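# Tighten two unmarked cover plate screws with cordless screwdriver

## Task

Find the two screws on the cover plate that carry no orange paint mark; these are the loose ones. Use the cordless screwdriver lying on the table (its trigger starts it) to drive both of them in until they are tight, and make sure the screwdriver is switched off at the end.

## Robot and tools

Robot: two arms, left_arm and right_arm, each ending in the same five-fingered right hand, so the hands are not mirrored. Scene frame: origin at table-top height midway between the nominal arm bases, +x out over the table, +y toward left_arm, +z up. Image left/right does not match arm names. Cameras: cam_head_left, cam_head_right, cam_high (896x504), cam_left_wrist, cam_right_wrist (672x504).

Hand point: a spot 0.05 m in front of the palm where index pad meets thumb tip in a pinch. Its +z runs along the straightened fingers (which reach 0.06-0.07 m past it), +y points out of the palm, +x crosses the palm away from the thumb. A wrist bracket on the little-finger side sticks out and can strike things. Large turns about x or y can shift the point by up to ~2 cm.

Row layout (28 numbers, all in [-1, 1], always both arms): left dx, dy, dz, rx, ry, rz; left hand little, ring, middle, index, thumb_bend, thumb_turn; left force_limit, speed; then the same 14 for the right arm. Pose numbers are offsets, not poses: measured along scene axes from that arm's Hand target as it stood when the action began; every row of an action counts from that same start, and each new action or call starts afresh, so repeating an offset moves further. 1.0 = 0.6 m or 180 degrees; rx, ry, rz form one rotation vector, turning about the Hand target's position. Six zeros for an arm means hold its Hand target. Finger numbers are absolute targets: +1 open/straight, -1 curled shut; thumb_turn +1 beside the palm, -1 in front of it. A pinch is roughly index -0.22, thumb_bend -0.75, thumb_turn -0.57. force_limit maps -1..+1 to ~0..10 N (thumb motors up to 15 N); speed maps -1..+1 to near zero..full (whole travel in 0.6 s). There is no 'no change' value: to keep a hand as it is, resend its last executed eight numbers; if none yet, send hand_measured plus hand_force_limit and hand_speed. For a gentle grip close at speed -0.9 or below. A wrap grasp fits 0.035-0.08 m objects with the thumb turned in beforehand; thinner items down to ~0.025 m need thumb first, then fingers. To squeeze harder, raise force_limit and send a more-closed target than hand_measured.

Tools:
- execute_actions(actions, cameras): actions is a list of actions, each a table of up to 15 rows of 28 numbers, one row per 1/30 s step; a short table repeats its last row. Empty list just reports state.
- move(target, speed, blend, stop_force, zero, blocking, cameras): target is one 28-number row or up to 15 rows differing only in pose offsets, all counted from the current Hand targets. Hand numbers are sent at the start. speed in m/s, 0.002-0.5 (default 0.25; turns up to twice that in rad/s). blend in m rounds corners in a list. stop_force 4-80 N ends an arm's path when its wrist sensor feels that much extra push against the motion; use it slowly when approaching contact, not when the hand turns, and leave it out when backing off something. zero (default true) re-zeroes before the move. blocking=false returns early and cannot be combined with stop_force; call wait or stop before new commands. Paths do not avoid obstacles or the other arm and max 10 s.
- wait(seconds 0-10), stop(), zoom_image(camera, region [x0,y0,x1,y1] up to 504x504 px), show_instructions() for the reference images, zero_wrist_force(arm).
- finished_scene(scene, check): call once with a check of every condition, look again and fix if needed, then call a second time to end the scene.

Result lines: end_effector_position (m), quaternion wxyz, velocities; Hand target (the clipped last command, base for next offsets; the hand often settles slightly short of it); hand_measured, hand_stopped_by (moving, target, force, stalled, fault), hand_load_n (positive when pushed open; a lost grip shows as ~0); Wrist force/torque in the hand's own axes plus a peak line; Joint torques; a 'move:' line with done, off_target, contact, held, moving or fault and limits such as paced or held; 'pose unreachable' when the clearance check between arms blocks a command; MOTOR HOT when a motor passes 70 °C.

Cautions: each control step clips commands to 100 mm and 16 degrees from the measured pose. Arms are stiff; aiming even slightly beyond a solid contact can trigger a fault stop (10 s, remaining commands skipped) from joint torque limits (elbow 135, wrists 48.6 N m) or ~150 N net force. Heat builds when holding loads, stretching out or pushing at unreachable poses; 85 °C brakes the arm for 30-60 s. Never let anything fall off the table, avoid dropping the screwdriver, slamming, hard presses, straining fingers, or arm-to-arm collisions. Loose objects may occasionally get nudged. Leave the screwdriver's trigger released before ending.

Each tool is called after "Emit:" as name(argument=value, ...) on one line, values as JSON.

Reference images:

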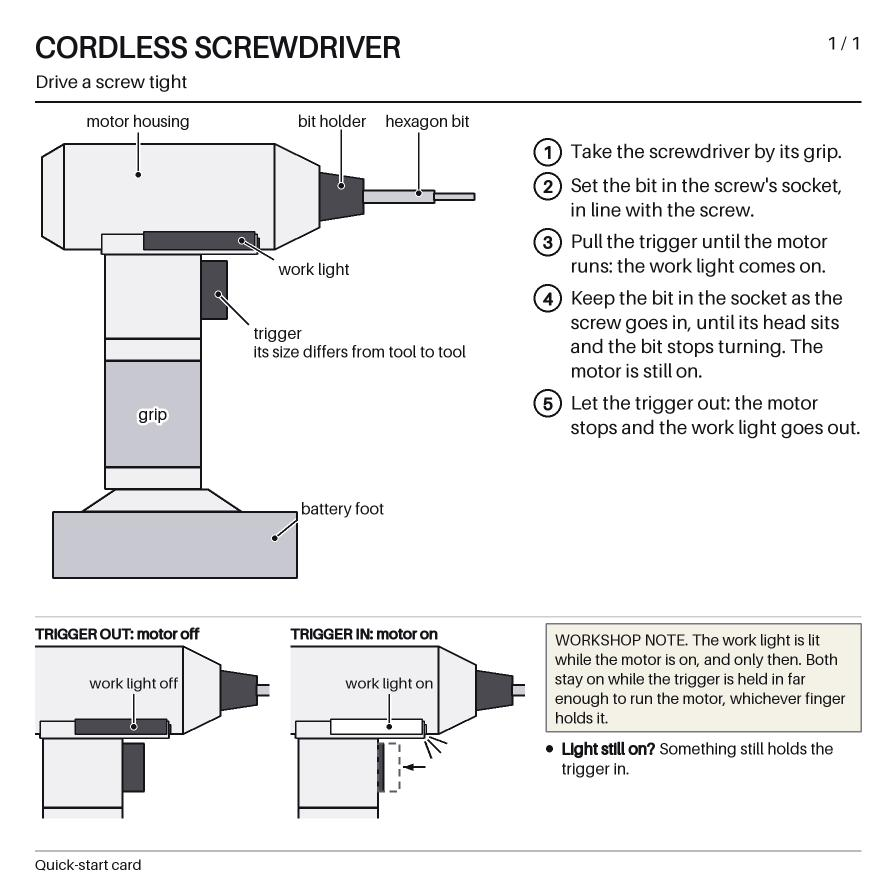

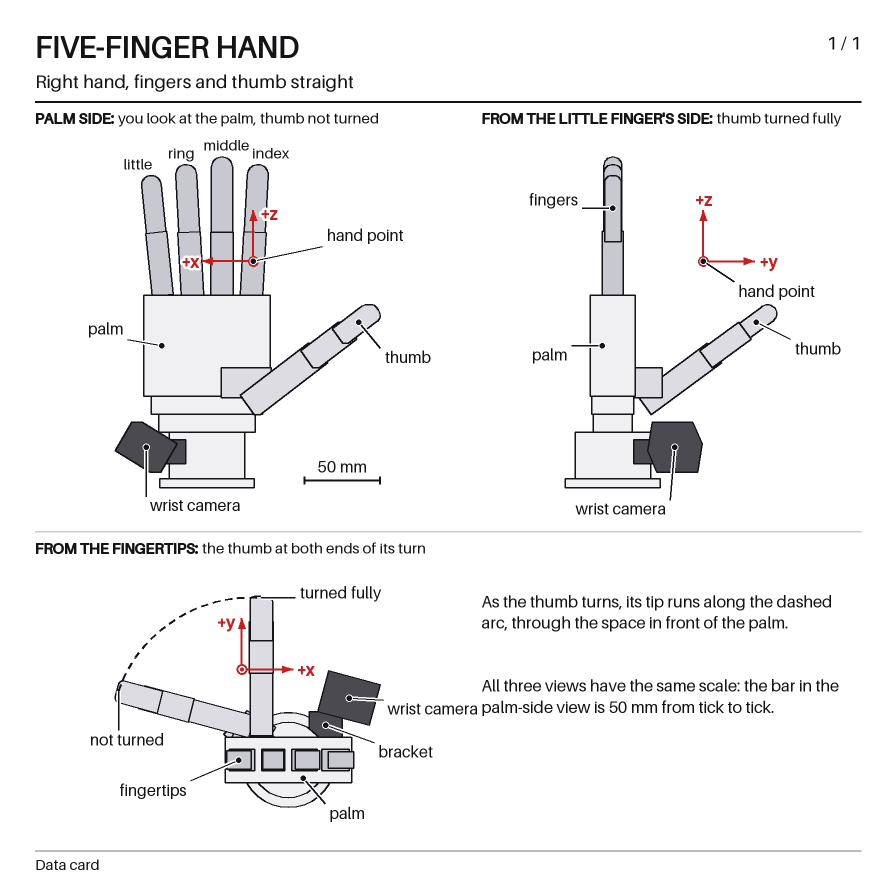

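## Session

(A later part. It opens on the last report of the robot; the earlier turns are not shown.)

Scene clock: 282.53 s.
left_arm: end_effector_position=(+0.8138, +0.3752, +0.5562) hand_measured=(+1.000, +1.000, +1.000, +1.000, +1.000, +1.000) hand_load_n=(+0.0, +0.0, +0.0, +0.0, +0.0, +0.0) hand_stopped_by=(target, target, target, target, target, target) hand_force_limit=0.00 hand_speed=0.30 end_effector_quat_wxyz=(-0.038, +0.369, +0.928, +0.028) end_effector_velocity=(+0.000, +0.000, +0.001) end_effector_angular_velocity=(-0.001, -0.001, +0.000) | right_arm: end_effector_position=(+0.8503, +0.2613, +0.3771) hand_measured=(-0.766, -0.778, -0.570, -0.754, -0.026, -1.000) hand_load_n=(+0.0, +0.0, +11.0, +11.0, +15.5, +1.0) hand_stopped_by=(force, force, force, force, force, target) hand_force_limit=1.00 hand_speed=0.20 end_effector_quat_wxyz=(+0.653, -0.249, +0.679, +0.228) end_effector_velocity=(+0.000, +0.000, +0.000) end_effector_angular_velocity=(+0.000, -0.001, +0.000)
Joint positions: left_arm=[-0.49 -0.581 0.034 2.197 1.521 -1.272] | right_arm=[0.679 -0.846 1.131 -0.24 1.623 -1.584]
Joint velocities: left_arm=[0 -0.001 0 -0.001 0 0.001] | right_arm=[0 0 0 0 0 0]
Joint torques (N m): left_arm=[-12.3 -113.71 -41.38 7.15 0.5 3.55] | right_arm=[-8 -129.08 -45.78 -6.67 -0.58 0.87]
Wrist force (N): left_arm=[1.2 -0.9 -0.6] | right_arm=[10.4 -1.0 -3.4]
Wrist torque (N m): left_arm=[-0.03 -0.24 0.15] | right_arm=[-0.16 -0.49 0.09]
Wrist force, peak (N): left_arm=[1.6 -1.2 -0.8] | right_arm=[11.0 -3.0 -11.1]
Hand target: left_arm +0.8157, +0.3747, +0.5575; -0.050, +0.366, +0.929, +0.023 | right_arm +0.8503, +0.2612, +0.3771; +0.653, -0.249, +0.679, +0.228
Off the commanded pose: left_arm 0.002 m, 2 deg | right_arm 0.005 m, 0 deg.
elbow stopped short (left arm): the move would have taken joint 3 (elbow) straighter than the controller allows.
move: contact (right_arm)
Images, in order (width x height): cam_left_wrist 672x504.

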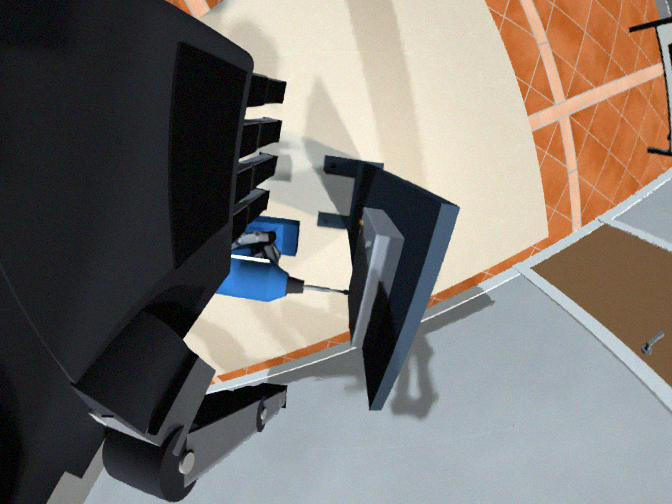

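Emit:
move(target=[[0,0,0,0,0,0,1,1,1,1,1,1,0,0.3,-0.00016,-0.00111,0,0,0,0,-1,-1,-0.97,-0.95,-0.97,-1,1,0.2],[0,0,0,0,0,0,1,1,1,1,1,1,0,0.3,0.00055,-0.00008,0,0,0,0,-1,-1,-0.97,-0.95,-0.97,-1,1,0.2],[0,0,0,0,0,0,1,1,1,1,1,1,0,0.3,0.00011,-0.0013,0,0,0,0,-1,-1,-0.97,-0.95,-0.97,-1,1,0.2],[0,0,0,0,0,0,1,1,1,1,1,1,0,0.3,0.00082,-0.00027,0,0,0,0,-1,-1,-0.97,-0.95,-0.97,-1,1,0.2],[0,0,0,0,0,0,1,1,1,1,1,1,0,0.3,0.00011,-0.0013,0.00042,0,0,0,-1,-1,-0.97,-0.95,-0.97,-1,1,0.2],[0,0,0,0,0,0,1,1,1,1,1,1,0,0.3,0.00082,-0.00027,0.00042,0,0,0,-1,-1,-0.97,-0.95,-0.97,-1,1,0.2],[0,0,0,0,0,0,1,1,1,1,1,1,0,0.3,-0.00016,-0.00111,0.00042,0,0,0,-1,-1,-0.97,-0.95,-0.97,-1,1,0.2],[0,0,0,0,0,0,1,1,1,1,1,1,0,0.3,0.00055,-0.00008,0.00042,0,0,0,-1,-1,-0.97,-0.95,-0.97,-1,1,0.2],[0,0,0,0,0,0,1,1,1,1,1,1,0,0.3,-0.00016,-0.00111,-0.00042,0,0,0,-1,-1,-0.97,-0.95,-0.97,-1,1,0.2],[0,0,0,0,0,0,1,1,1,1,1,1,0,0.3,0.00055,-0.00008,-0.00042,0,0,0,-1,-1,-0.97,-0.95,-0.97,-1,1,0.2],[0,0,0,0,0,0,1,1,1,1,1,1,0,0.3,0.00011,-0.0013,-0.00042,0,0,0,-1,-1,-0.97,-0.95,-0.97,-1,1,0.2],[0,0,0,0,0,0,1,1,1,1,1,1,0,0.3,0.00082,-0.00027,-0.00042,0,0,0,-1,-1,-0.97,-0.95,-0.97,-1,1,0.2]], speed=[0.01,0.004,0.01,0.004,0.01,0.004,0.01,0.004,0.01,0.004,0.01,0.004], cameras=["cam_left_wrist"])

Emit:
zoom_image(camera="cam_left_wrist", region=[328, 278, 356, 306])

Scene clock: 284.80 s.
left_arm: end_effector_position=(+0.8138, +0.3752, +0.5562) hand_measured=(+1.000, +1.000, +1.000, +1.000, +1.000, +1.000) hand_load_n=(+0.0, +0.0, +0.0, +0.0, +0.0, +0.0) hand_stopped_by=(target, target, target, target, target, target) hand_force_limit=0.00 hand_speed=0.30 end_effector_quat_wxyz=(-0.038, +0.369, +0.928, +0.028) end_effector_velocity=(+0.000, -0.001, +0.000) end_effector_angular_velocity=(+0.001, +0.000, -0.001) | right_arm: end_effector_position=(+0.8508, +0.2611, +0.3768) hand_measured=(-0.766, -0.778, -0.570, -0.754, -0.026, -1.000) hand_load_n=(+0.0, +0.0, +11.0, +11.0, +15.0, +0.5) hand_stopped_by=(force, force, force, force, force, target) hand_force_limit=1.00 hand_speed=0.20 end_effector_quat_wxyz=(+0.653, -0.249, +0.679, +0.228) end_effector_velocity=(+0.000, +0.000, -0.001) end_effector_angular_velocity=(-0.001, +0.001, +0.000)
Joint positions: left_arm=[-0.49 -0.581 0.034 2.197 1.521 -1.272] | right_arm=[0.679 -0.846 1.131 -0.24 1.623 -1.584]
Joint velocities: left_arm=[-0.001 0 0 0 -0.001 0] | right_arm=[0 0.001 0 0 0 0]
Joint torques (N m): left_arm=[-12.54 -111.7 -40.89 1.26 -1.62 1.47] | right_arm=[-5.56 -118.15 -52.26 -3.12 0.38 -0.82]
Wrist force (N): left_arm=[1.5 -0.7 -0.5] | right_arm=[10.6 -2.1 -8.2]
Wrist torque (N m): left_arm=[-0.01 -0.30 0.18] | right_arm=[-0.14 -0.60 0.10]
Wrist force, peak (N): left_arm=[1.8 -1.1 -0.4] | right_arm=[11.2 -2.0 -7.8]
Hand target: left_arm +0.8157, +0.3747, +0.5575; -0.050, +0.366, +0.929, +0.023 | right_arm +0.8508, +0.2611, +0.3768; +0.653, -0.249, +0.679, +0.228
Off the commanded pose: left_arm 0.002 m, 2 deg | right_arm 0.000 m, 0 deg.
elbow stopped short (left arm): the move would have taken joint 3 (elbow) straighter than the controller allows.
move: done
Images, in order (width x height): cam_left_wrist 672x504.

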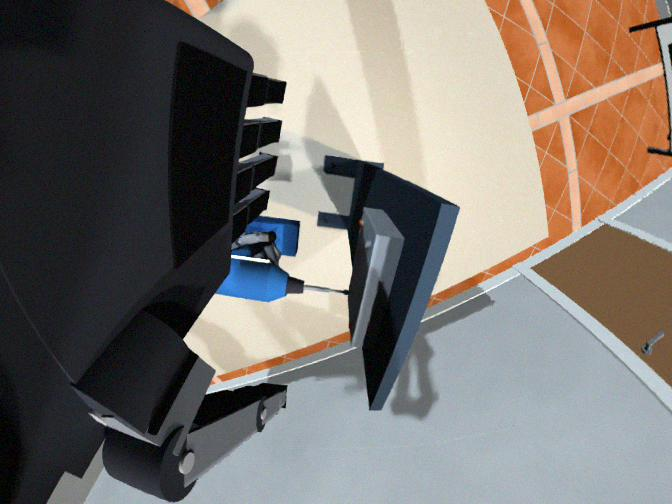

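Scaled by 18.000 from the camera's 672x504 image, which has a finer 960x720 frame.

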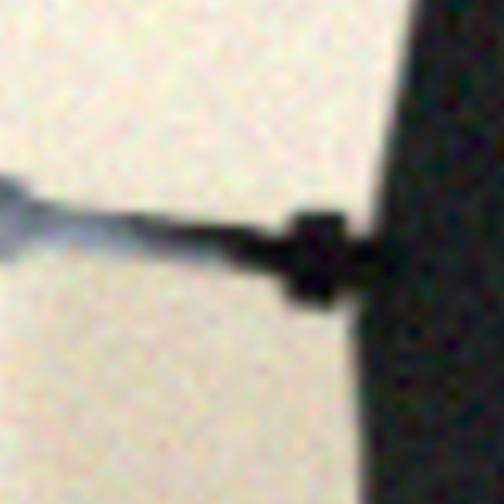

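Emit:
execute_actions(actions=[], cameras=["cam_left_wrist"])

Emit:
zoom_image(camera="cam_left_wrist", region=[328, 278, 356, 306])

Scene clock: 285.70 s.
left_arm: end_effector_position=(+0.8138, +0.3752, +0.5562) hand_measured=(+1.000, +1.000, +1.000, +1.000, +1.000, +1.000) hand_load_n=(+0.0, +0.0, +0.0, +0.0, +0.0, +0.0) hand_stopped_by=(target, target, target, target, target, target) hand_force_limit=0.00 hand_speed=0.30 end_effector_quat_wxyz=(-0.038, +0.369, +0.928, +0.028) end_effector_velocity=(+0.000, +0.000, +0.000) end_effector_angular_velocity=(+0.000, +0.000, -0.001) | right_arm: end_effector_position=(+0.8508, +0.2611, +0.3768) hand_measured=(-0.766, -0.778, -0.570, -0.754, -0.026, -1.000) hand_load_n=(+0.0, +0.0, +11.0, +11.0, +15.5, +1.0) hand_stopped_by=(force, force, force, force, force, target) hand_force_limit=1.00 hand_speed=0.20 end_effector_quat_wxyz=(+0.653, -0.249, +0.679, +0.228) end_effector_velocity=(+0.000, +0.000, +0.000) end_effector_angular_velocity=(+0.000, +0.000, +0.000)
Joint positions: left_arm=[-0.49 -0.581 0.034 2.197 1.521 -1.272] | right_arm=[0.679 -0.846 1.131 -0.24 1.623 -1.584]
Joint velocities: left_arm=[-0.001 0 0 0 0 0] | right_arm=[0 0 0 0 0 0]
Joint torques (N m): left_arm=[-14.04 -112.61 -40.18 2.01 -1.29 1.39] | right_arm=[-11.64 -120.51 -46.87 -4.63 1.17 -0.87]
Wrist force (N): left_arm=[1.5 -1.1 -0.8] | right_arm=[10.8 -1.7 -8.1]
Wrist torque (N m): left_arm=[-0.06 -0.29 0.16] | right_arm=[-0.08 -0.63 0.13]
Wrist force, peak (N): left_arm=[1.7 -1.3 -0.3] | right_arm=[11.1 -2.1 -8.3]
Hand target: left_arm +0.8157, +0.3747, +0.5575; -0.050, +0.366, +0.929, +0.023 | right_arm +0.8508, +0.2611, +0.3768; +0.653, -0.249, +0.679, +0.228
Off the commanded pose: left_arm 0.002 m, 2 deg | right_arm 0.000 m, 0 deg.
Images, in order (width x height): cam_left_wrist 672x504.

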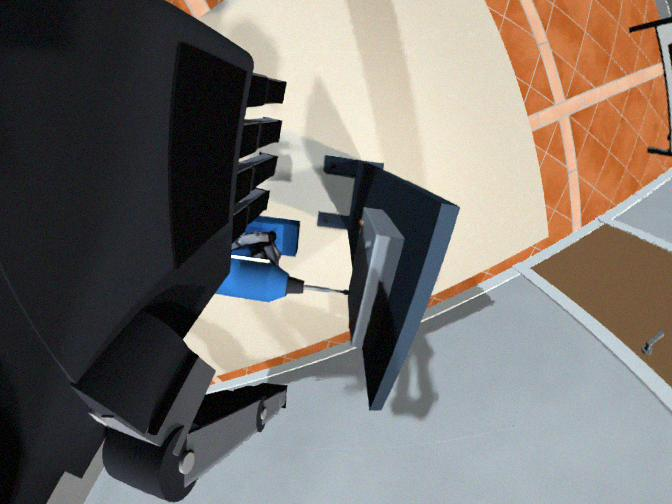

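Scaled by 18.000 from the camera's 672x504 image, which has a finer 960x720 frame.

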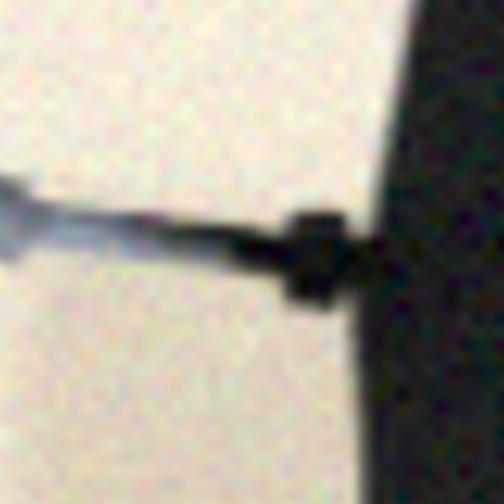

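Emit:
move(target=[[0,0,0,0,0,0,1,1,1,1,1,1,0,0.3,-0.00045,-0.00213,0,0,0,0,-1,-1,-0.97,-0.95,-0.97,-1,1,0.2],[0,0,0,0,0,0,1,1,1,1,1,1,0,0.3,0.00425,0.00477,0,0,0,0,-1,-1,-0.97,-0.95,-0.97,-1,1,0.2]], speed=[0.01,0.006], stop_force=6, zero=false, cameras=[])

Scene clock: 289.10 s.
left_arm: end_effector_position=(+0.8138, +0.3752, +0.5562) hand_measured=(+1.000, +1.000, +1.000, +1.000, +1.000, +1.000) hand_load_n=(+0.0, +0.5, +0.0, +0.0, +0.0, +0.0) hand_stopped_by=(target, target, target, target, target, target) hand_force_limit=0.00 hand_speed=0.30 end_effector_quat_wxyz=(-0.038, +0.369, +0.928, +0.028) end_effector_velocity=(+0.000, +0.001, +0.000) end_effector_angular_velocity=(+0.001, +0.000, +0.001) | right_arm: end_effector_position=(+0.8527, +0.2631, +0.3768) hand_measured=(-0.766, -0.778, -0.570, -0.754, -0.026, -1.000) hand_load_n=(+0.0, +0.0, +11.0, +11.0, +15.5, +1.0) hand_stopped_by=(force, force, force, force, force, target) hand_force_limit=1.00 hand_speed=0.20 end_effector_quat_wxyz=(+0.653, -0.249, +0.679, +0.228) end_effector_velocity=(+0.000, +0.000, +0.002) end_effector_angular_velocity=(+0.001, -0.001, +0.000)
Joint positions: left_arm=[-0.49 -0.581 0.034 2.197 1.521 -1.272] | right_arm=[0.679 -0.841 1.122 -0.237 1.623 -1.584]
Joint velocities: left_arm=[0.001 0 0 0 -0.001 0] | right_arm=[0 -0.001 0 -0.001 0 0]
Joint torques (N m): left_arm=[-13.78 -113.23 -39.15 5.37 0.03 3.81] | right_arm=[-10.2 -129.68 -45.11 -6.36 -0.59 -0.28]
Wrist force (N): left_arm=[1.4 -1.1 -0.6] | right_arm=[10.0 -0.2 0.2]
Wrist torque (N m): left_arm=[-0.07 -0.29 0.16] | right_arm=[-0.28 -0.36 0.03]
Wrist force, peak (N): left_arm=[1.8 -1.0 -0.8] | right_arm=[13.4 -2.6 -9.6]
Hand target: left_arm +0.8157, +0.3747, +0.5575; -0.050, +0.366, +0.929, +0.023 | right_arm +0.8528, +0.2630, +0.3768; +0.653, -0.249, +0.679, +0.228
Off the commanded pose: left_arm 0.002 m, 2 deg | right_arm 0.001 m, 0 deg.
elbow stopped short (left arm): the move would have taken joint 3 (elbow) straighter than the controller allows.
move: contact (right_arm)
No camera images: "cameras" was empty.

Emit:
move(target=[0,0,0,0,0,0,1,1,1,1,1,1,0,0.3,0.00066,0.00096,0,0,0,0,-1,-1,-0.97,-0.95,-0.97,-1,1,0.2], speed=0.004, cameras=["cam_left_wrist"])

Emit:
zoom_image(camera="cam_left_wrist", region=[328, 278, 356, 306])

Scene clock: 289.93 s.
left_arm: end_effector_position=(+0.8139, +0.3753, +0.5561) hand_measured=(+1.000, +1.000, +1.000, +1.000, +1.000, +1.000) hand_load_n=(+0.0, +0.0, +0.0, +0.0, +0.0, +0.0) hand_stopped_by=(target, target, target, target, target, target) hand_force_limit=0.00 hand_speed=0.30 end_effector_quat_wxyz=(-0.038, +0.369, +0.928, +0.028) end_effector_velocity=(+0.000, +0.000, +0.000) end_effector_angular_velocity=(+0.000, +0.000, +0.000) | right_arm: end_effector_position=(+0.8532, +0.2635, +0.3768) hand_measured=(-0.766, -0.778, -0.570, -0.754, -0.026, -1.000) hand_load_n=(+0.0, +0.0, +11.0, +11.0, +15.5, +1.0) hand_stopped_by=(force, force, force, force, force, target) hand_force_limit=1.00 hand_speed=0.20 end_effector_quat_wxyz=(+0.653, -0.249, +0.679, +0.228) end_effector_velocity=(+0.000, +0.000, +0.000) end_effector_angular_velocity=(+0.000, -0.001, +0.000)
Joint positions: left_arm=[-0.49 -0.581 0.034 2.197 1.521 -1.272] | right_arm=[0.679 -0.84 1.12 -0.236 1.623 -1.584]
Joint velocities: left_arm=[0 0 0 0 0 0.001] | right_arm=[0 0 0 -0.001 0 -0.001]
Joint torques (N m): left_arm=[-13.25 -116.58 -38.78 1.46 -1.61 1.85] | right_arm=[13.58 -114.32 -54.27 -4.4 2.21 -0.63]
Wrist force (N): left_arm=[1.3 -0.9 -0.2] | right_arm=[12.6 -1.0 -6.0]
Wrist torque (N m): left_arm=[-0.07 -0.28 0.16] | right_arm=[-0.12 -0.42 0.08]
Wrist force, peak (N): left_arm=[1.7 -1.3 -0.3] | right_arm=[12.6 -1.0 -6.0]
Hand target: left_arm +0.8157, +0.3747, +0.5575; -0.050, +0.366, +0.929, +0.023 | right_arm +0.8532, +0.2636, +0.3768; +0.653, -0.249, +0.679, +0.228
Off the commanded pose: left_arm 0.002 m, 2 deg | right_arm 0.000 m, 0 deg.
elbow stopped short (left arm): the move would have taken joint 3 (elbow) straighter than the controller allows.
move: done
Images, in order (width x height): cam_left_wrist 672x504.

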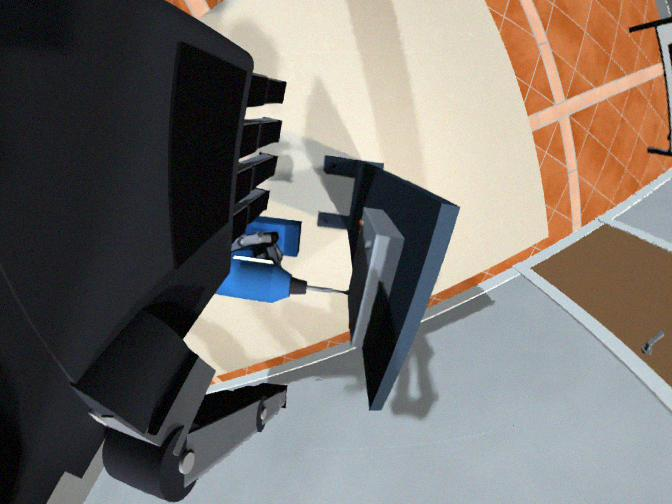

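Scaled by 18.000 from the camera's 672x504 image, which has a finer 960x720 frame.

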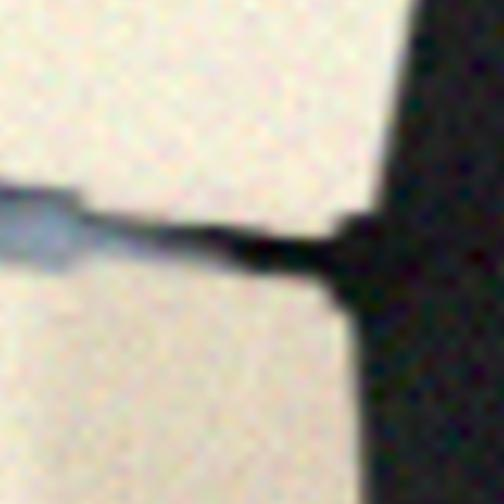

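Emit:
move(target=[0,0,0,0,0,0,1,1,1,1,1,1,0,0.3,0.00033,0.00048,0,0,0,0,-1,-1,-0.97,-0.95,-0.97,-1,1,0.2], speed=0.004, cameras=[])

Emit:
wait(seconds=1, cameras=[])

Scene clock: 290.80 s.
left_arm: end_effector_position=(+0.8139, +0.3752, +0.5561) hand_measured=(+1.000, +1.000, +1.000, +1.000, +1.000, +1.000) hand_load_n=(+0.0, +0.0, +0.0, +0.0, +0.0, +0.0) hand_stopped_by=(target, target, target, target, target, target) hand_force_limit=0.00 hand_speed=0.30 end_effector_quat_wxyz=(-0.038, +0.369, +0.928, +0.028) end_effector_velocity=(+0.000, +0.000, +0.001) end_effector_angular_velocity=(-0.001, +0.000, -0.001) | right_arm: end_effector_position=(+0.8533, +0.2639, +0.3768) hand_measured=(-0.766, -0.778, -0.570, -0.754, -0.026, -1.000) hand_load_n=(+0.0, +0.0, +10.5, +11.0, +15.5, +1.0) hand_stopped_by=(force, force, force, force, force, target) hand_force_limit=1.00 hand_speed=0.20 end_effector_quat_wxyz=(+0.653, -0.249, +0.679, +0.228) end_effector_velocity=(+0.000, +0.000, +0.001) end_effector_angular_velocity=(+0.000, +0.000, +0.000)
Joint positions: left_arm=[-0.49 -0.581 0.034 2.197 1.521 -1.272] | right_arm=[0.679 -0.839 1.119 -0.235 1.623 -1.584]
Joint velocities: left_arm=[0 -0.001 0 0 0 0.001] | right_arm=[0 0 0 0 0 0]
Joint torques (N m): left_arm=[-11.89 -114.38 -38.23 0.95 -1.96 1.14] | right_arm=[9.49 -115.26 -53.19 -5.19 0.43 0.02]
Wrist force (N): left_arm=[1.4 -1.3 -0.4] | right_arm=[10.7 0.8 0.8]
Wrist torque (N m): left_arm=[-0.10 -0.30 0.16] | right_arm=[-0.27 -0.41 -0.65]
Wrist force, peak (N): left_arm=[1.6 -1.4 -0.8] | right_arm=[14.5 -4.3 -16.5]
Hand target: left_arm +0.8157, +0.3747, +0.5575; -0.050, +0.366, +0.929, +0.023 | right_arm +0.8533, +0.2639, +0.3768; +0.653, -0.249, +0.679, +0.228
Off the commanded pose: left_arm 0.002 m, 2 deg | right_arm 0.000 m, 0 deg.
elbow stopped short (left arm): the move would have taken joint 3 (elbow) straighter than the controller allows.
move: done
No camera images: "cameras" was empty.

Scene clock: 291.80 s.
left_arm: end_effector_position=(+0.8138, +0.3752, +0.5562) hand_measured=(+1.000, +1.000, +1.000, +1.000, +1.000, +1.000) hand_load_n=(+0.0, +0.0, +0.0, +0.0, +0.0, +0.0) hand_stopped_by=(target, target, target, target, target, target) hand_force_limit=0.00 hand_speed=0.30 end_effector_quat_wxyz=(-0.038, +0.369, +0.928, +0.028) end_effector_velocity=(+0.000, +0.000, +0.000) end_effector_angular_velocity=(-0.001, +0.000, +0.001) | right_arm: end_effector_position=(+0.8533, +0.2639, +0.3768) hand_measured=(-0.766, -0.778, -0.570, -0.754, -0.026, -1.000) hand_load_n=(+0.0, +0.0, +11.0, +11.0, +16.0, +0.5) hand_stopped_by=(force, force, force, force, force, target) hand_force_limit=1.00 hand_speed=0.20 end_effector_quat_wxyz=(+0.653, -0.249, +0.679, +0.228) end_effector_velocity=(+0.000, +0.000, +0.001) end_effector_angular_velocity=(+0.000, +0.000, +0.000)
Joint positions: left_arm=[-0.49 -0.581 0.034 2.197 1.521 -1.272] | right_arm=[0.679 -0.839 1.119 -0.235 1.623 -1.584]
Joint velocities: left_arm=[0 0 0 0 0.001 -0.001] | right_arm=[0 -0.001 0 0.001 0 0]
Joint torques (N m): left_arm=[-13.04 -111.39 -39.07 0.99 -2.23 3.34] | right_arm=[1.43 -122.05 -45.44 -6.29 -0.59 1.9]
Wrist force (N): left_arm=[1.5 -1.2 -0.4] | right_arm=[10.7 0.7 0.4]
Wrist torque (N m): left_arm=[-0.11 -0.30 0.16] | right_arm=[-0.30 -0.49 -0.53]
Wrist force, peak (N): left_arm=[2.0 -1.1 -0.3] | right_arm=[11.3 0.6 0.5]
Hand target: left_arm +0.8157, +0.3747, +0.5575; -0.050, +0.366, +0.929, +0.023 | right_arm +0.8533, +0.2639, +0.3768; +0.653, -0.249, +0.679, +0.228
Off the commanded pose: left_arm 0.002 m, 2 deg | right_arm 0.000 m, 0 deg.
wait: 1.00 s; at rest by 0.17 s
No camera images: "cameras" was empty.

Emit:
move(target=[0,0,0,0,0,0,1,1,1,1,1,1,0,0.3,0.00042,0.00062,0,0,0,0,-1,-1,-0.97,-0.95,-0.97,-1,1,0.2], speed=0.004, cameras=[])

Emit:
wait(seconds=1.5, cameras=["cam_left_wrist"])

Emit:
zoom_image(camera="cam_left_wrist", region=[328, 278, 356, 306])

Scene clock: 292.70 s.
left_arm: end_effector_position=(+0.8139, +0.3752, +0.5561) hand_measured=(+1.000, +1.000, +1.000, +1.000, +1.000, +1.000) hand_load_n=(+0.0, +0.0, -0.5, +0.0, -0.5, +0.0) hand_stopped_by=(target, target, target, target, target, target) hand_force_limit=0.00 hand_speed=0.30 end_effector_quat_wxyz=(-0.038, +0.369, +0.928, +0.028) end_effector_velocity=(+0.000, +0.001, +0.001) end_effector_angular_velocity=(-0.001, -0.001, +0.002) | right_arm: end_effector_position=(+0.8536, +0.2642, +0.3768) hand_measured=(-0.766, -0.778, -0.570, -0.754, -0.026, -1.000) hand_load_n=(+0.0, +0.0, +10.5, +11.0, +15.5, +0.0) hand_stopped_by=(force, force, force, force, force, target) hand_force_limit=1.00 hand_speed=0.20 end_effector_quat_wxyz=(+0.653, -0.249, +0.679, +0.228) end_effector_velocity=(+0.000, +0.000, +0.001) end_effector_angular_velocity=(+0.000, -0.001, +0.000)
Joint positions: left_arm=[-0.49 -0.581 0.034 2.197 1.521 -1.272] | right_arm=[0.679 -0.838 1.118 -0.235 1.623 -1.584]
Joint velocities: left_arm=[0.001 -0.001 0 0 0 0] | right_arm=[0 -0.001 0 0 0.001 0]
Joint torques (N m): left_arm=[-11.6 -113.13 -37.45 1.58 -1.65 1.15] | right_arm=[14.23 -111.74 -61.44 -5.31 1.97 2.07]
Wrist force (N): left_arm=[1.5 -1.2 -0.6] | right_arm=[14.8 -4.1 -16.1]
Wrist torque (N m): left_arm=[-0.07 -0.31 0.17] | right_arm=[0.08 -0.93 -0.67]
Wrist force, peak (N): left_arm=[1.6 -1.5 -0.7] | right_arm=[14.8 -4.1 -16.1]
Hand target: left_arm +0.8157, +0.3747, +0.5575; -0.050, +0.366, +0.929, +0.023 | right_arm +0.8536, +0.2643, +0.3768; +0.653, -0.249, +0.679, +0.228
Off the commanded pose: left_arm 0.002 m, 2 deg | right_arm 0.000 m, 0 deg.
elbow stopped short (left arm): the move would have taken joint 3 (elbow) straighter than the controller allows.
move: done
No camera images: "cameras" was empty.

Scene clock: 294.20 s.
left_arm: end_effector_position=(+0.8138, +0.3752, +0.5562) hand_measured=(+1.000, +1.000, +1.000, +1.000, +1.000, +1.000) hand_load_n=(+0.0, +0.0, +0.0, +0.0, +0.0, +0.0) hand_stopped_by=(target, target, target, target, target, target) hand_force_limit=0.00 hand_speed=0.30 end_effector_quat_wxyz=(-0.038, +0.369, +0.928, +0.028) end_effector_velocity=(+0.000, -0.001, -0.001) end_effector_angular_velocity=(+0.001, +0.000, +0.000) | right_arm: end_effector_position=(+0.8536, +0.2643, +0.3768) hand_measured=(-0.766, -0.778, -0.570, -0.754, -0.026, -1.000) hand_load_n=(+0.0, +0.0, +11.0, +11.0, +16.0, +0.5) hand_stopped_by=(force, force, force, force, force, target) hand_force_limit=1.00 hand_speed=0.20 end_effector_quat_wxyz=(+0.653, -0.249, +0.679, +0.228) end_effector_velocity=(+0.000, +0.001, -0.002) end_effector_angular_velocity=(-0.001, +0.001, +0.000)
Joint positions: left_arm=[-0.49 -0.581 0.034 2.197 1.521 -1.272] | right_arm=[0.679 -0.838 1.118 -0.235 1.623 -1.584]
Joint velocities: left_arm=[-0.001 0.001 0 0 0 -0.001] | right_arm=[0 0.002 0 0 0 0]
Joint torques (N m): left_arm=[-14.68 -113.62 -36.51 2.52 -1.97 3.82] | right_arm=[14.58 -111.96 -60.64 -8.93 1.53 2.2]
Wrist force (N): left_arm=[1.5 -1.2 -0.6] | right_arm=[15.3 -4.8 -17.6]
Wrist torque (N m): left_arm=[-0.07 -0.29 0.17] | right_arm=[0.11 -0.90 -0.67]
Wrist force, peak (N): left_arm=[1.6 -1.6 -0.4] | right_arm=[15.4 -4.7 -17.9]
Hand target: left_arm +0.8157, +0.3747, +0.5575; -0.050, +0.366, +0.929, +0.023 | right_arm +0.8536, +0.2643, +0.3768; +0.653, -0.249, +0.679, +0.228
Off the commanded pose: left_arm 0.002 m, 2 deg | right_arm 0.000 m, 0 deg.
wait: 1.50 s; at rest by 0.17 s
Images, in order (width x height): cam_left_wrist 672x504.

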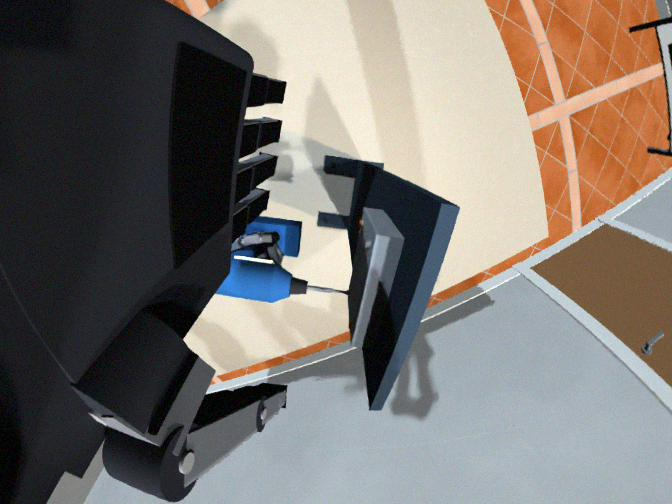

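Scaled by 18.000 from the camera's 672x504 image, which has a finer 960x720 frame.

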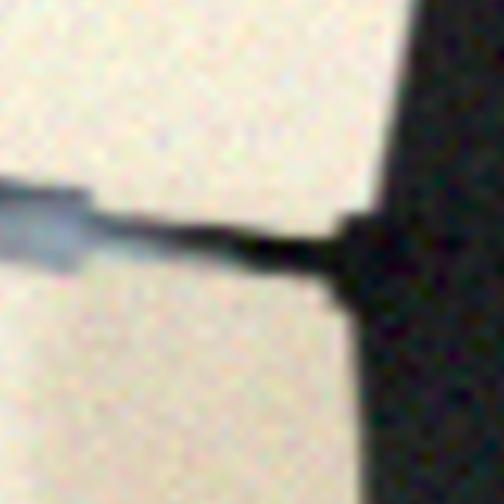

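Emit:
move(target=[0,0,0,0,0,0,1,1,1,1,1,1,0,0.3,-0.0006,-0.0009,0,0,0,0,-1,-1,-0.97,0.3,-0.97,-1,1,-0.3], speed=0.004, cameras=["cam_left_wrist"])

Emit:
zoom_image(camera="cam_left_wrist", region=[328, 278, 356, 306])

Scene clock: 295.63 s.
left_arm: end_effector_position=(+0.8138, +0.3752, +0.5562) hand_measured=(+1.000, +1.000, +1.000, +1.000, +1.000, +1.000) hand_load_n=(+0.0, +0.0, +0.0, +0.0, +0.0, +0.0) hand_stopped_by=(target, target, target, target, target, target) hand_force_limit=0.00 hand_speed=0.30 end_effector_quat_wxyz=(-0.038, +0.369, +0.928, +0.028) end_effector_velocity=(+0.000, +0.000, +0.000) end_effector_angular_velocity=(+0.000, +0.001, -0.001) | right_arm: end_effector_position=(+0.8532, +0.2637, +0.3768) hand_measured=(-0.766, -0.778, -0.570, +0.300, -0.026, -1.000) hand_load_n=(+0.0, +0.0, +11.5, +0.0, +15.5, +1.5) hand_stopped_by=(force, force, force, target, force, target) hand_force_limit=1.00 hand_speed=-0.30 end_effector_quat_wxyz=(+0.653, -0.249, +0.679, +0.228) end_effector_velocity=(+0.000, +0.000, +0.000) end_effector_angular_velocity=(+0.000, +0.000, +0.000)
Joint positions: left_arm=[-0.49 -0.581 0.034 2.197 1.521 -1.272] | right_arm=[0.679 -0.84 1.12 -0.236 1.623 -1.584]
Joint velocities: left_arm=[0 0 0 0.001 0 0] | right_arm=[0 0 0 0 0 0]
Joint torques (N m): left_arm=[-14.12 -112.29 -35.56 2.34 -1.54 4.06] | right_arm=[-14.72 -123.49 -44.58 -3.07 -1.16 0.89]
Wrist force (N): left_arm=[1.4 -1.0 -0.6] | right_arm=[9.4 1.4 0.3]
Wrist torque (N m): left_arm=[-0.05 -0.28 0.16] | right_arm=[-0.16 -0.66 0.12]
Wrist force, peak (N): left_arm=[1.9 -1.2 -0.8] | right_arm=[15.2 -4.8 -18.0]
Hand target: left_arm +0.8157, +0.3747, +0.5575; -0.050, +0.366, +0.929, +0.023 | right_arm +0.8532, +0.2637, +0.3768; +0.653, -0.249, +0.679, +0.228
Off the commanded pose: left_arm 0.002 m, 2 deg | right_arm 0.000 m, 0 deg.
elbow stopped short (left arm): the move would have taken joint 3 (elbow) straighter than the controller allows.
move: done
Images, in order (width x height): cam_left_wrist 672x504.

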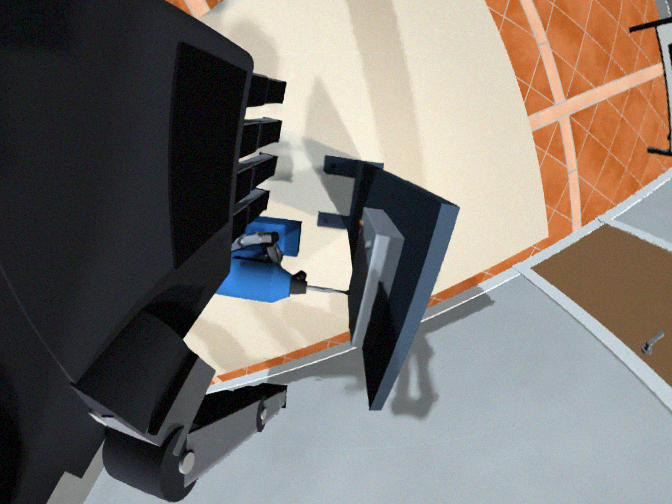

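Scaled by 18.000 from the camera's 672x504 image, which has a finer 960x720 frame.

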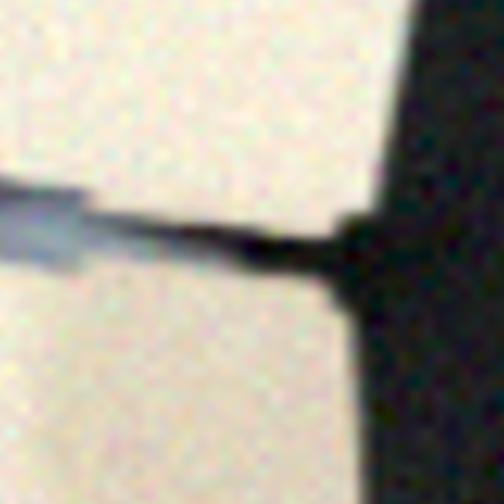

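Emit:
move(target=[[0,0,0,0,0,0,1,1,1,1,1,1,0,0.3,-0.00566,-0.00824,0,0,0,0,-1,-1,-0.97,0.3,-0.97,-1,1,-0.3]], speed=0.01, cameras=[])

Emit:
move(target=[[0,0,0,0,0,0,1,1,1,1,1,1,0,0.3,0,0,0,0,0,0,-1,-1,-0.97,-0.95,-0.97,-1,1,0.2]], speed=0.05, cameras=["cam_left_wrist"])

Emit:
zoom_image(camera="cam_left_wrist", region=[328, 278, 356, 306])

Scene clock: 297.77 s.
left_arm: end_effector_position=(+0.8139, +0.3753, +0.5561) hand_measured=(+1.000, +1.000, +1.000, +1.000, +1.000, +1.000) hand_load_n=(+0.0, +0.0, +0.0, +0.0, +0.0, +0.0) hand_stopped_by=(target, target, target, target, target, target) hand_force_limit=0.00 hand_speed=0.30 end_effector_quat_wxyz=(-0.038, +0.369, +0.928, +0.028) end_effector_velocity=(+0.000, +0.000, +0.000) end_effector_angular_velocity=(+0.000, +0.000, +0.000) | right_arm: end_effector_position=(+0.8498, +0.2587, +0.3768) hand_measured=(-0.766, -0.778, -0.570, +0.300, -0.026, -1.000) hand_load_n=(+0.0, +0.0, +12.0, +0.0, +15.0, +1.5) hand_stopped_by=(force, force, force, target, force, target) hand_force_limit=1.00 hand_speed=-0.30 end_effector_quat_wxyz=(+0.653, -0.249, +0.679, +0.228) end_effector_velocity=(+0.001, +0.001, -0.002) end_effector_angular_velocity=(-0.001, +0.000, +0.000)
Joint positions: left_arm=[-0.49 -0.581 0.034 2.197 1.521 -1.272] | right_arm=[0.678 -0.85 1.138 -0.244 1.622 -1.584]
Joint velocities: left_arm=[0 0 0 0 0 0] | right_arm=[0 0.002 -0.001 0 0 0]
Joint torques (N m): left_arm=[-11.8 -114.95 -34.95 1.36 -1.53 2.66] | right_arm=[-11.15 -111.93 -56.45 -4.39 -1.25 -0.92]
Wrist force (N): left_arm=[1.3 -1.1 -0.7] | right_arm=[11.4 0.7 0.6]
Wrist torque (N m): left_arm=[-0.07 -0.26 0.16] | right_arm=[-0.10 -0.58 0.17]
Wrist force, peak (N): left_arm=[1.7 -1.2 -0.6] | right_arm=[11.5 0.7 0.7]
Hand target: left_arm +0.8157, +0.3747, +0.5575; -0.050, +0.366, +0.929, +0.023 | right_arm +0.8498, +0.2588, +0.3768; +0.653, -0.249, +0.679, +0.228
Off the commanded pose: left_arm 0.002 m, 2 deg | right_arm 0.000 m, 0 deg.
elbow stopped short (left arm): the move would have taken joint 3 (elbow) straighter than the controller allows.
move: done
No camera images: "cameras" was empty.

Scene clock: 298.57 s.
left_arm: end_effector_position=(+0.8139, +0.3752, +0.5561) hand_measured=(+1.000, +1.000, +1.000, +1.000, +1.000, +1.000) hand_load_n=(+0.0, +0.0, +0.0, +0.0, +0.0, +0.0) hand_stopped_by=(target, target, target, target, target, target) hand_force_limit=0.00 hand_speed=0.30 end_effector_quat_wxyz=(-0.038, +0.369, +0.928, +0.028) end_effector_velocity=(+0.000, +0.001, +0.001) end_effector_angular_velocity=(+0.000, -0.001, +0.001) | right_arm: end_effector_position=(+0.8499, +0.2588, +0.3768) hand_measured=(-0.766, -0.778, -0.570, -0.752, -0.026, -1.000) hand_load_n=(+0.0, +0.0, +11.5, +12.0, +15.0, +2.0) hand_stopped_by=(force, force, force, force, force, target) hand_force_limit=1.00 hand_speed=0.20 end_effector_quat_wxyz=(+0.653, -0.249, +0.679, +0.228) end_effector_velocity=(+0.000, +0.000, +0.000) end_effector_angular_velocity=(+0.000, +0.000, +0.000)
Joint positions: left_arm=[-0.49 -0.581 0.034 2.197 1.521 -1.272] | right_arm=[0.678 -0.85 1.138 -0.244 1.622 -1.584]
Joint velocities: left_arm=[0.001 -0.001 0 0 0 0] | right_arm=[0 0 0 0 0 0]
Joint torques (N m): left_arm=[-12.68 -115.61 -35.31 1.54 -1.66 2.87] | right_arm=[-3.76 -110.39 -54.3 -2.67 0.67 -1.08]
Wrist force (N): left_arm=[1.3 -0.9 -0.7] | right_arm=[11.1 0.7 0.8]
Wrist torque (N m): left_arm=[-0.04 -0.27 0.17] | right_arm=[-0.11 -0.56 0.16]
Wrist force, peak (N): left_arm=[1.6 -1.1 -0.7] | right_arm=[11.5 1.0 0.3]
Hand target: left_arm +0.8157, +0.3747, +0.5575; -0.050, +0.366, +0.929, +0.023 | right_arm +0.8498, +0.2588, +0.3768; +0.653, -0.249, +0.679, +0.228
Off the commanded pose: left_arm 0.002 m, 2 deg | right_arm 0.000 m, 0 deg.
elbow stopped short (left arm): the move would have taken joint 3 (elbow) straighter than the controller allows.
move: done
Images, in order (width x height): cam_left_wrist 672x504.

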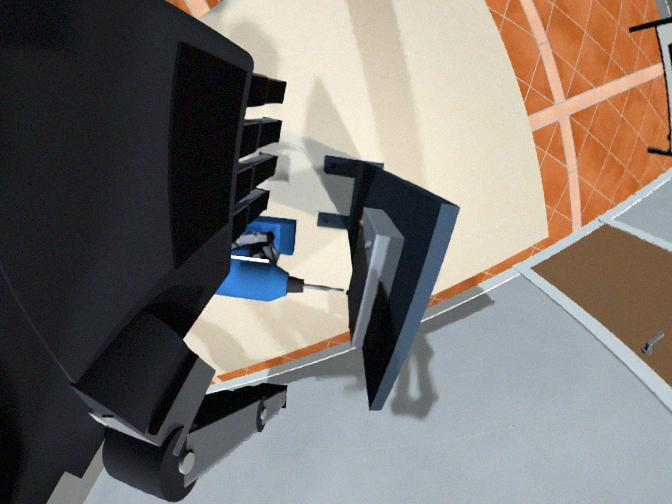

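Scaled by 18.000 from the camera's 672x504 image, which has a finer 960x720 frame.

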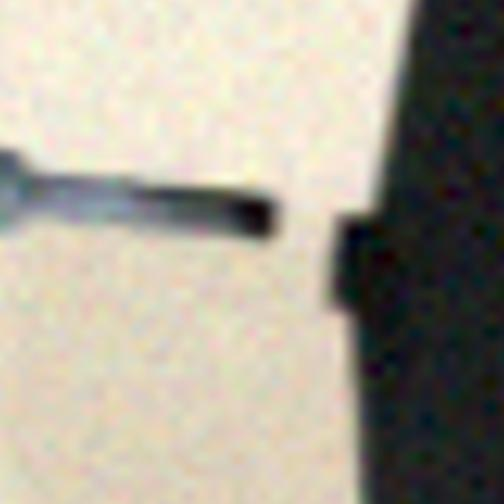

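Emit:
move(target=[[-0.1,0.1,-0.03,-0.09,-0.1,0,1,1,1,1,1,1,0,0.3,0.00396,-0.00278,0,0,0,0,-1,-1,-0.97,-0.95,-0.97,-1,1,0.2],[-0.1445,0.099,-0.1125,-0.1894,-0.2032,0,1,1,1,1,1,1,0,0.3,0.00396,-0.00278,0,0,0,0,-1,-1,-0.97,-0.95,-0.97,-1,1,0.2],[-0.0558,0.036,-0.1545,-0.1894,-0.2032,0,1,1,1,1,1,1,0,0.3,0.00396,-0.00278,0,0,0,0,-1,-1,-0.97,-0.95,-0.97,-1,1,0.2]], speed=0.2, blend=[0.03,0.02,0], cameras=["cam_left_wrist"])

Emit:
zoom_image(camera="cam_left_wrist", region=[344, 242, 372, 270])

Scene clock: 301.83 s.
left_arm: end_effector_position=(+0.7823, +0.3962, +0.4655) hand_measured=(+1.000, +1.000, +1.000, +1.000, +1.000, +1.000) hand_load_n=(+0.0, +0.0, +0.0, +0.0, -0.5, +0.0) hand_stopped_by=(target, target, target, target, target, target) hand_force_limit=0.00 hand_speed=0.30 end_effector_quat_wxyz=(+0.348, +0.339, +0.864, -0.133) end_effector_velocity=(+0.000, +0.000, -0.001) end_effector_angular_velocity=(+0.001, +0.000, -0.001) | right_arm: end_effector_position=(+0.8522, +0.2571, +0.3768) hand_measured=(-0.766, -0.778, -0.570, -0.752, -0.026, -1.000) hand_load_n=(+0.0, +0.0, +11.5, +12.0, +14.5, +1.5) hand_stopped_by=(force, force, force, force, force, target) hand_force_limit=1.00 hand_speed=0.20 end_effector_quat_wxyz=(+0.653, -0.249, +0.679, +0.228) end_effector_velocity=(+0.000, +0.000, +0.003) end_effector_angular_velocity=(+0.002, -0.002, +0.000)
Joint positions: left_arm=[-0.389 -1.247 1.327 0.767 1.834 -1.278] | right_arm=[0.675 -0.85 1.138 -0.243 1.619 -1.584]
Joint velocities: left_arm=[0 0.001 0 0 0 0.001] | right_arm=[0 -0.003 0 -0.001 0 0]
Joint torques (N m): left_arm=[5.01 -50.1 -35.58 4.53 2.52 4.07] | right_arm=[-6.63 -110.45 -50.86 -3.61 0.33 -1.5]
Wrist force (N): left_arm=[-0.4 -0.1 -0.5] | right_arm=[10.9 0.6 0.8]
Wrist torque (N m): left_arm=[0.01 0.06 0.00] | right_arm=[-0.13 -0.52 0.14]
Wrist force, peak (N): left_arm=[2.2 -1.4 -0.2] | right_arm=[11.6 0.7 0.7]
Hand target: left_arm +0.7823, +0.3963, +0.4654; +0.347, +0.339, +0.864, -0.133 | right_arm +0.8522, +0.2571, +0.3768; +0.653, -0.249, +0.679, +0.228
Off the commanded pose: left_arm 0.001 m, 0 deg | right_arm 0.000 m, 0 deg.
move: done
Images, in order (width x height): cam_left_wrist 672x504.

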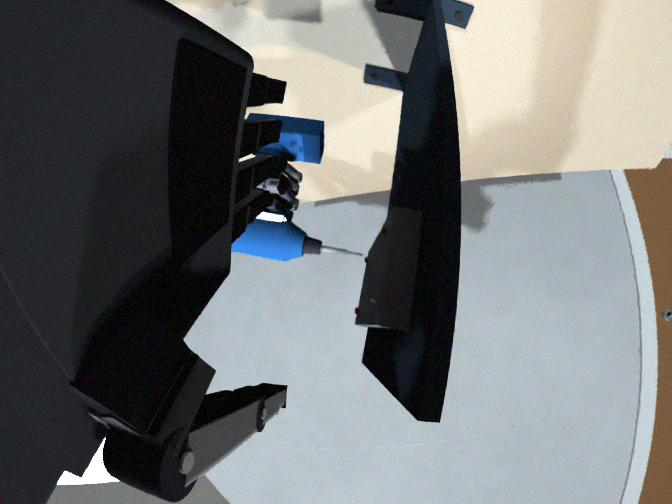

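Scaled by 18.000 from the camera's 672x504 image, which has a finer 960x720 frame.

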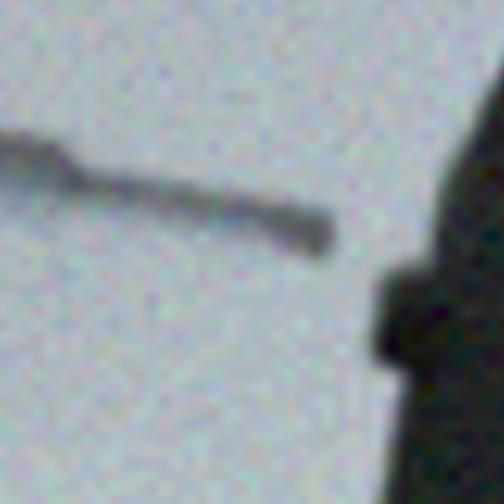

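Emit:
move(target=[0,0,0,0,0,0,1,1,1,1,1,1,0,0.3,-0.00259,0.00182,0.00967,0,0,0,-1,-1,-0.97,-0.95,-0.97,-1,1,0.2], speed=0.05, cameras=["cam_left_wrist"])

Emit:
zoom_image(camera="cam_left_wrist", region=[344, 242, 372, 270])

Scene clock: 302.90 s.
left_arm: end_effector_position=(+0.7823, +0.3963, +0.4654) hand_measured=(+1.000, +1.000, +1.000, +1.000, +1.000, +1.000) hand_load_n=(+0.0, +0.0, +0.0, +0.0, +0.0, +0.0) hand_stopped_by=(target, target, target, target, target, target) hand_force_limit=0.00 hand_speed=0.30 end_effector_quat_wxyz=(+0.347, +0.339, +0.864, -0.133) end_effector_velocity=(+0.000, -0.001, +0.000) end_effector_angular_velocity=(-0.001, +0.000, +0.000) | right_arm: end_effector_position=(+0.8506, +0.2582, +0.3827) hand_measured=(-0.766, -0.778, -0.570, -0.752, -0.026, -1.000) hand_load_n=(+0.0, +0.0, +11.5, +11.5, +14.5, +1.5) hand_stopped_by=(force, force, force, force, force, target) hand_force_limit=1.00 hand_speed=0.20 end_effector_quat_wxyz=(+0.653, -0.249, +0.679, +0.228) end_effector_velocity=(+0.000, +0.000, +0.000) end_effector_angular_velocity=(+0.000, +0.001, +0.000)
Joint positions: left_arm=[-0.389 -1.247 1.327 0.767 1.834 -1.278] | right_arm=[0.677 -0.853 1.133 -0.235 1.621 -1.584]
Joint velocities: left_arm=[-0.001 0 0 0 0 -0.001] | right_arm=[0 0 0 0.001 0 0]
Joint torques (N m): left_arm=[5.45 -45.89 -32.03 4.24 2.44 3.79] | right_arm=[10.04 -119.25 -47.35 -5.33 1.66 0.94]
Wrist force (N): left_arm=[-0.2 0.1 -0.5] | right_arm=[11.0 0.3 0.0]
Wrist torque (N m): left_arm=[0.04 0.03 0.02] | right_arm=[-0.13 -0.52 0.13]
Wrist force, peak (N): left_arm=[-0.5 0.2 -0.9] | right_arm=[11.8 0.6 0.6]
Hand target: left_arm +0.7823, +0.3963, +0.4654; +0.347, +0.339, +0.864, -0.133 | right_arm +0.8507, +0.2582, +0.3826; +0.653, -0.249, +0.679, +0.228
Off the commanded pose: left_arm 0.000 m, 0 deg | right_arm 0.000 m, 0 deg.
move: done
Images, in order (width x height): cam_left_wrist 672x504.

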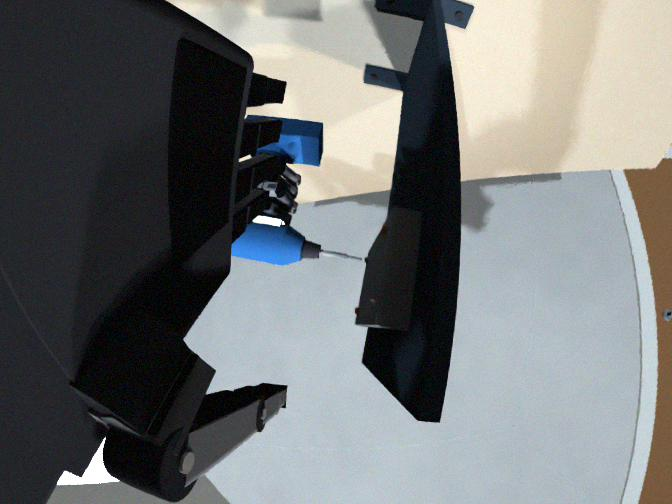

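Scaled by 18.000 from the camera's 672x504 image, which has a finer 960x720 frame.

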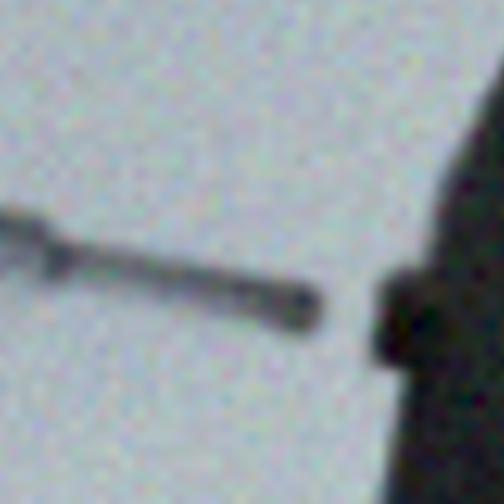

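Emit:
move(target=[[-0.0887,0.063,0.042,0,0,0,1,1,1,1,1,1,0,0.3,0,0,-0.0006,0,0,0,-1,-1,-0.97,-0.95,-0.97,-1,1,0.2],[-0.0287,0.053,0.132,0.09,0.1,0,1,1,1,1,1,1,0,0.3,0,0,-0.0006,0,0,0,-1,-1,-0.97,-0.95,-0.97,-1,1,0.2],[0.0558,-0.036,0.1545,0.1894,0.2032,0,1,1,1,1,1,1,0,0.3,0,0,-0.0006,0,0,0,-1,-1,-0.97,-0.95,-0.97,-1,1,0.2]], speed=0.2, blend=[0.02,0.03,0], cameras=["cam_left_wrist"])

Emit:
zoom_image(camera="cam_left_wrist", region=[328, 278, 356, 306])

Scene clock: 306.20 s.
left_arm: end_effector_position=(+0.8138, +0.3751, +0.5563) hand_measured=(+1.000, +1.000, +1.000, +1.000, +1.000, +1.000) hand_load_n=(+0.0, +0.0, +0.0, +0.0, +0.0, +0.0) hand_stopped_by=(target, target, target, target, target, target) hand_force_limit=0.00 hand_speed=0.30 end_effector_quat_wxyz=(-0.038, +0.369, +0.928, +0.028) end_effector_velocity=(-0.001, +0.001, +0.001) end_effector_angular_velocity=(+0.000, +0.000, -0.001) | right_arm: end_effector_position=(+0.8507, +0.2582, +0.3822) hand_measured=(-0.766, -0.778, -0.570, -0.752, -0.026, -1.000) hand_load_n=(+0.0, +0.5, +11.5, +11.5, +15.0, +1.5) hand_stopped_by=(force, force, force, force, force, target) hand_force_limit=1.00 hand_speed=0.20 end_effector_quat_wxyz=(+0.653, -0.249, +0.679, +0.228) end_effector_velocity=(+0.000, +0.000, +0.000) end_effector_angular_velocity=(+0.000, +0.000, +0.000)
Joint positions: left_arm=[-0.49 -0.581 0.034 2.198 1.521 -1.272] | right_arm=[0.677 -0.853 1.133 -0.236 1.621 -1.584]
Joint velocities: left_arm=[0 0 -0.003 0.003 0 0.001] | right_arm=[0 0 0 0 0 0]
Joint torques (N m): left_arm=[11.03 -74.76 -44.09 6.82 1.89 4.06] | right_arm=[-12.71 -110.04 -52.71 -2.72 -0.44 1.13]
Wrist force (N): left_arm=[1.4 -1.2 -0.5] | right_arm=[11.2 0.8 0.2]
Wrist torque (N m): left_arm=[-0.08 -0.29 0.17] | right_arm=[-0.07 -0.55 0.16]
Wrist force, peak (N): left_arm=[0.8 -0.3 -2.5] | right_arm=[11.5 0.5 0.7]
Hand target: left_arm +0.8157, +0.3746, +0.5575; -0.050, +0.366, +0.929, +0.024 | right_arm +0.8507, +0.2582, +0.3822; +0.653, -0.249, +0.679, +0.228
Off the commanded pose: left_arm 0.003 m, 2 deg | right_arm 0.000 m, 0 deg.
elbow stopped short (left arm): the move would have taken joint 3 (elbow) straighter than the controller allows.
move: done
Images, in order (width x height): cam_left_wrist 672x504.

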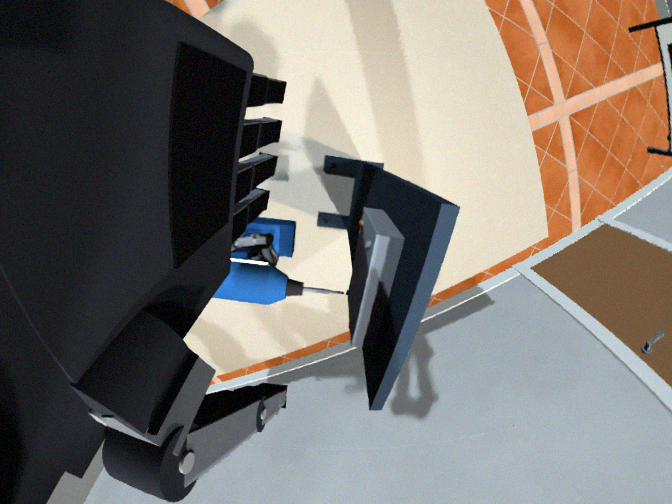

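Scaled by 18.000 from the camera's 672x504 image, which has a finer 960x720 frame.

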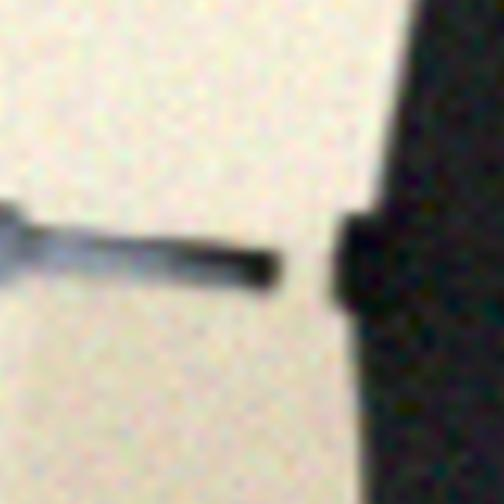

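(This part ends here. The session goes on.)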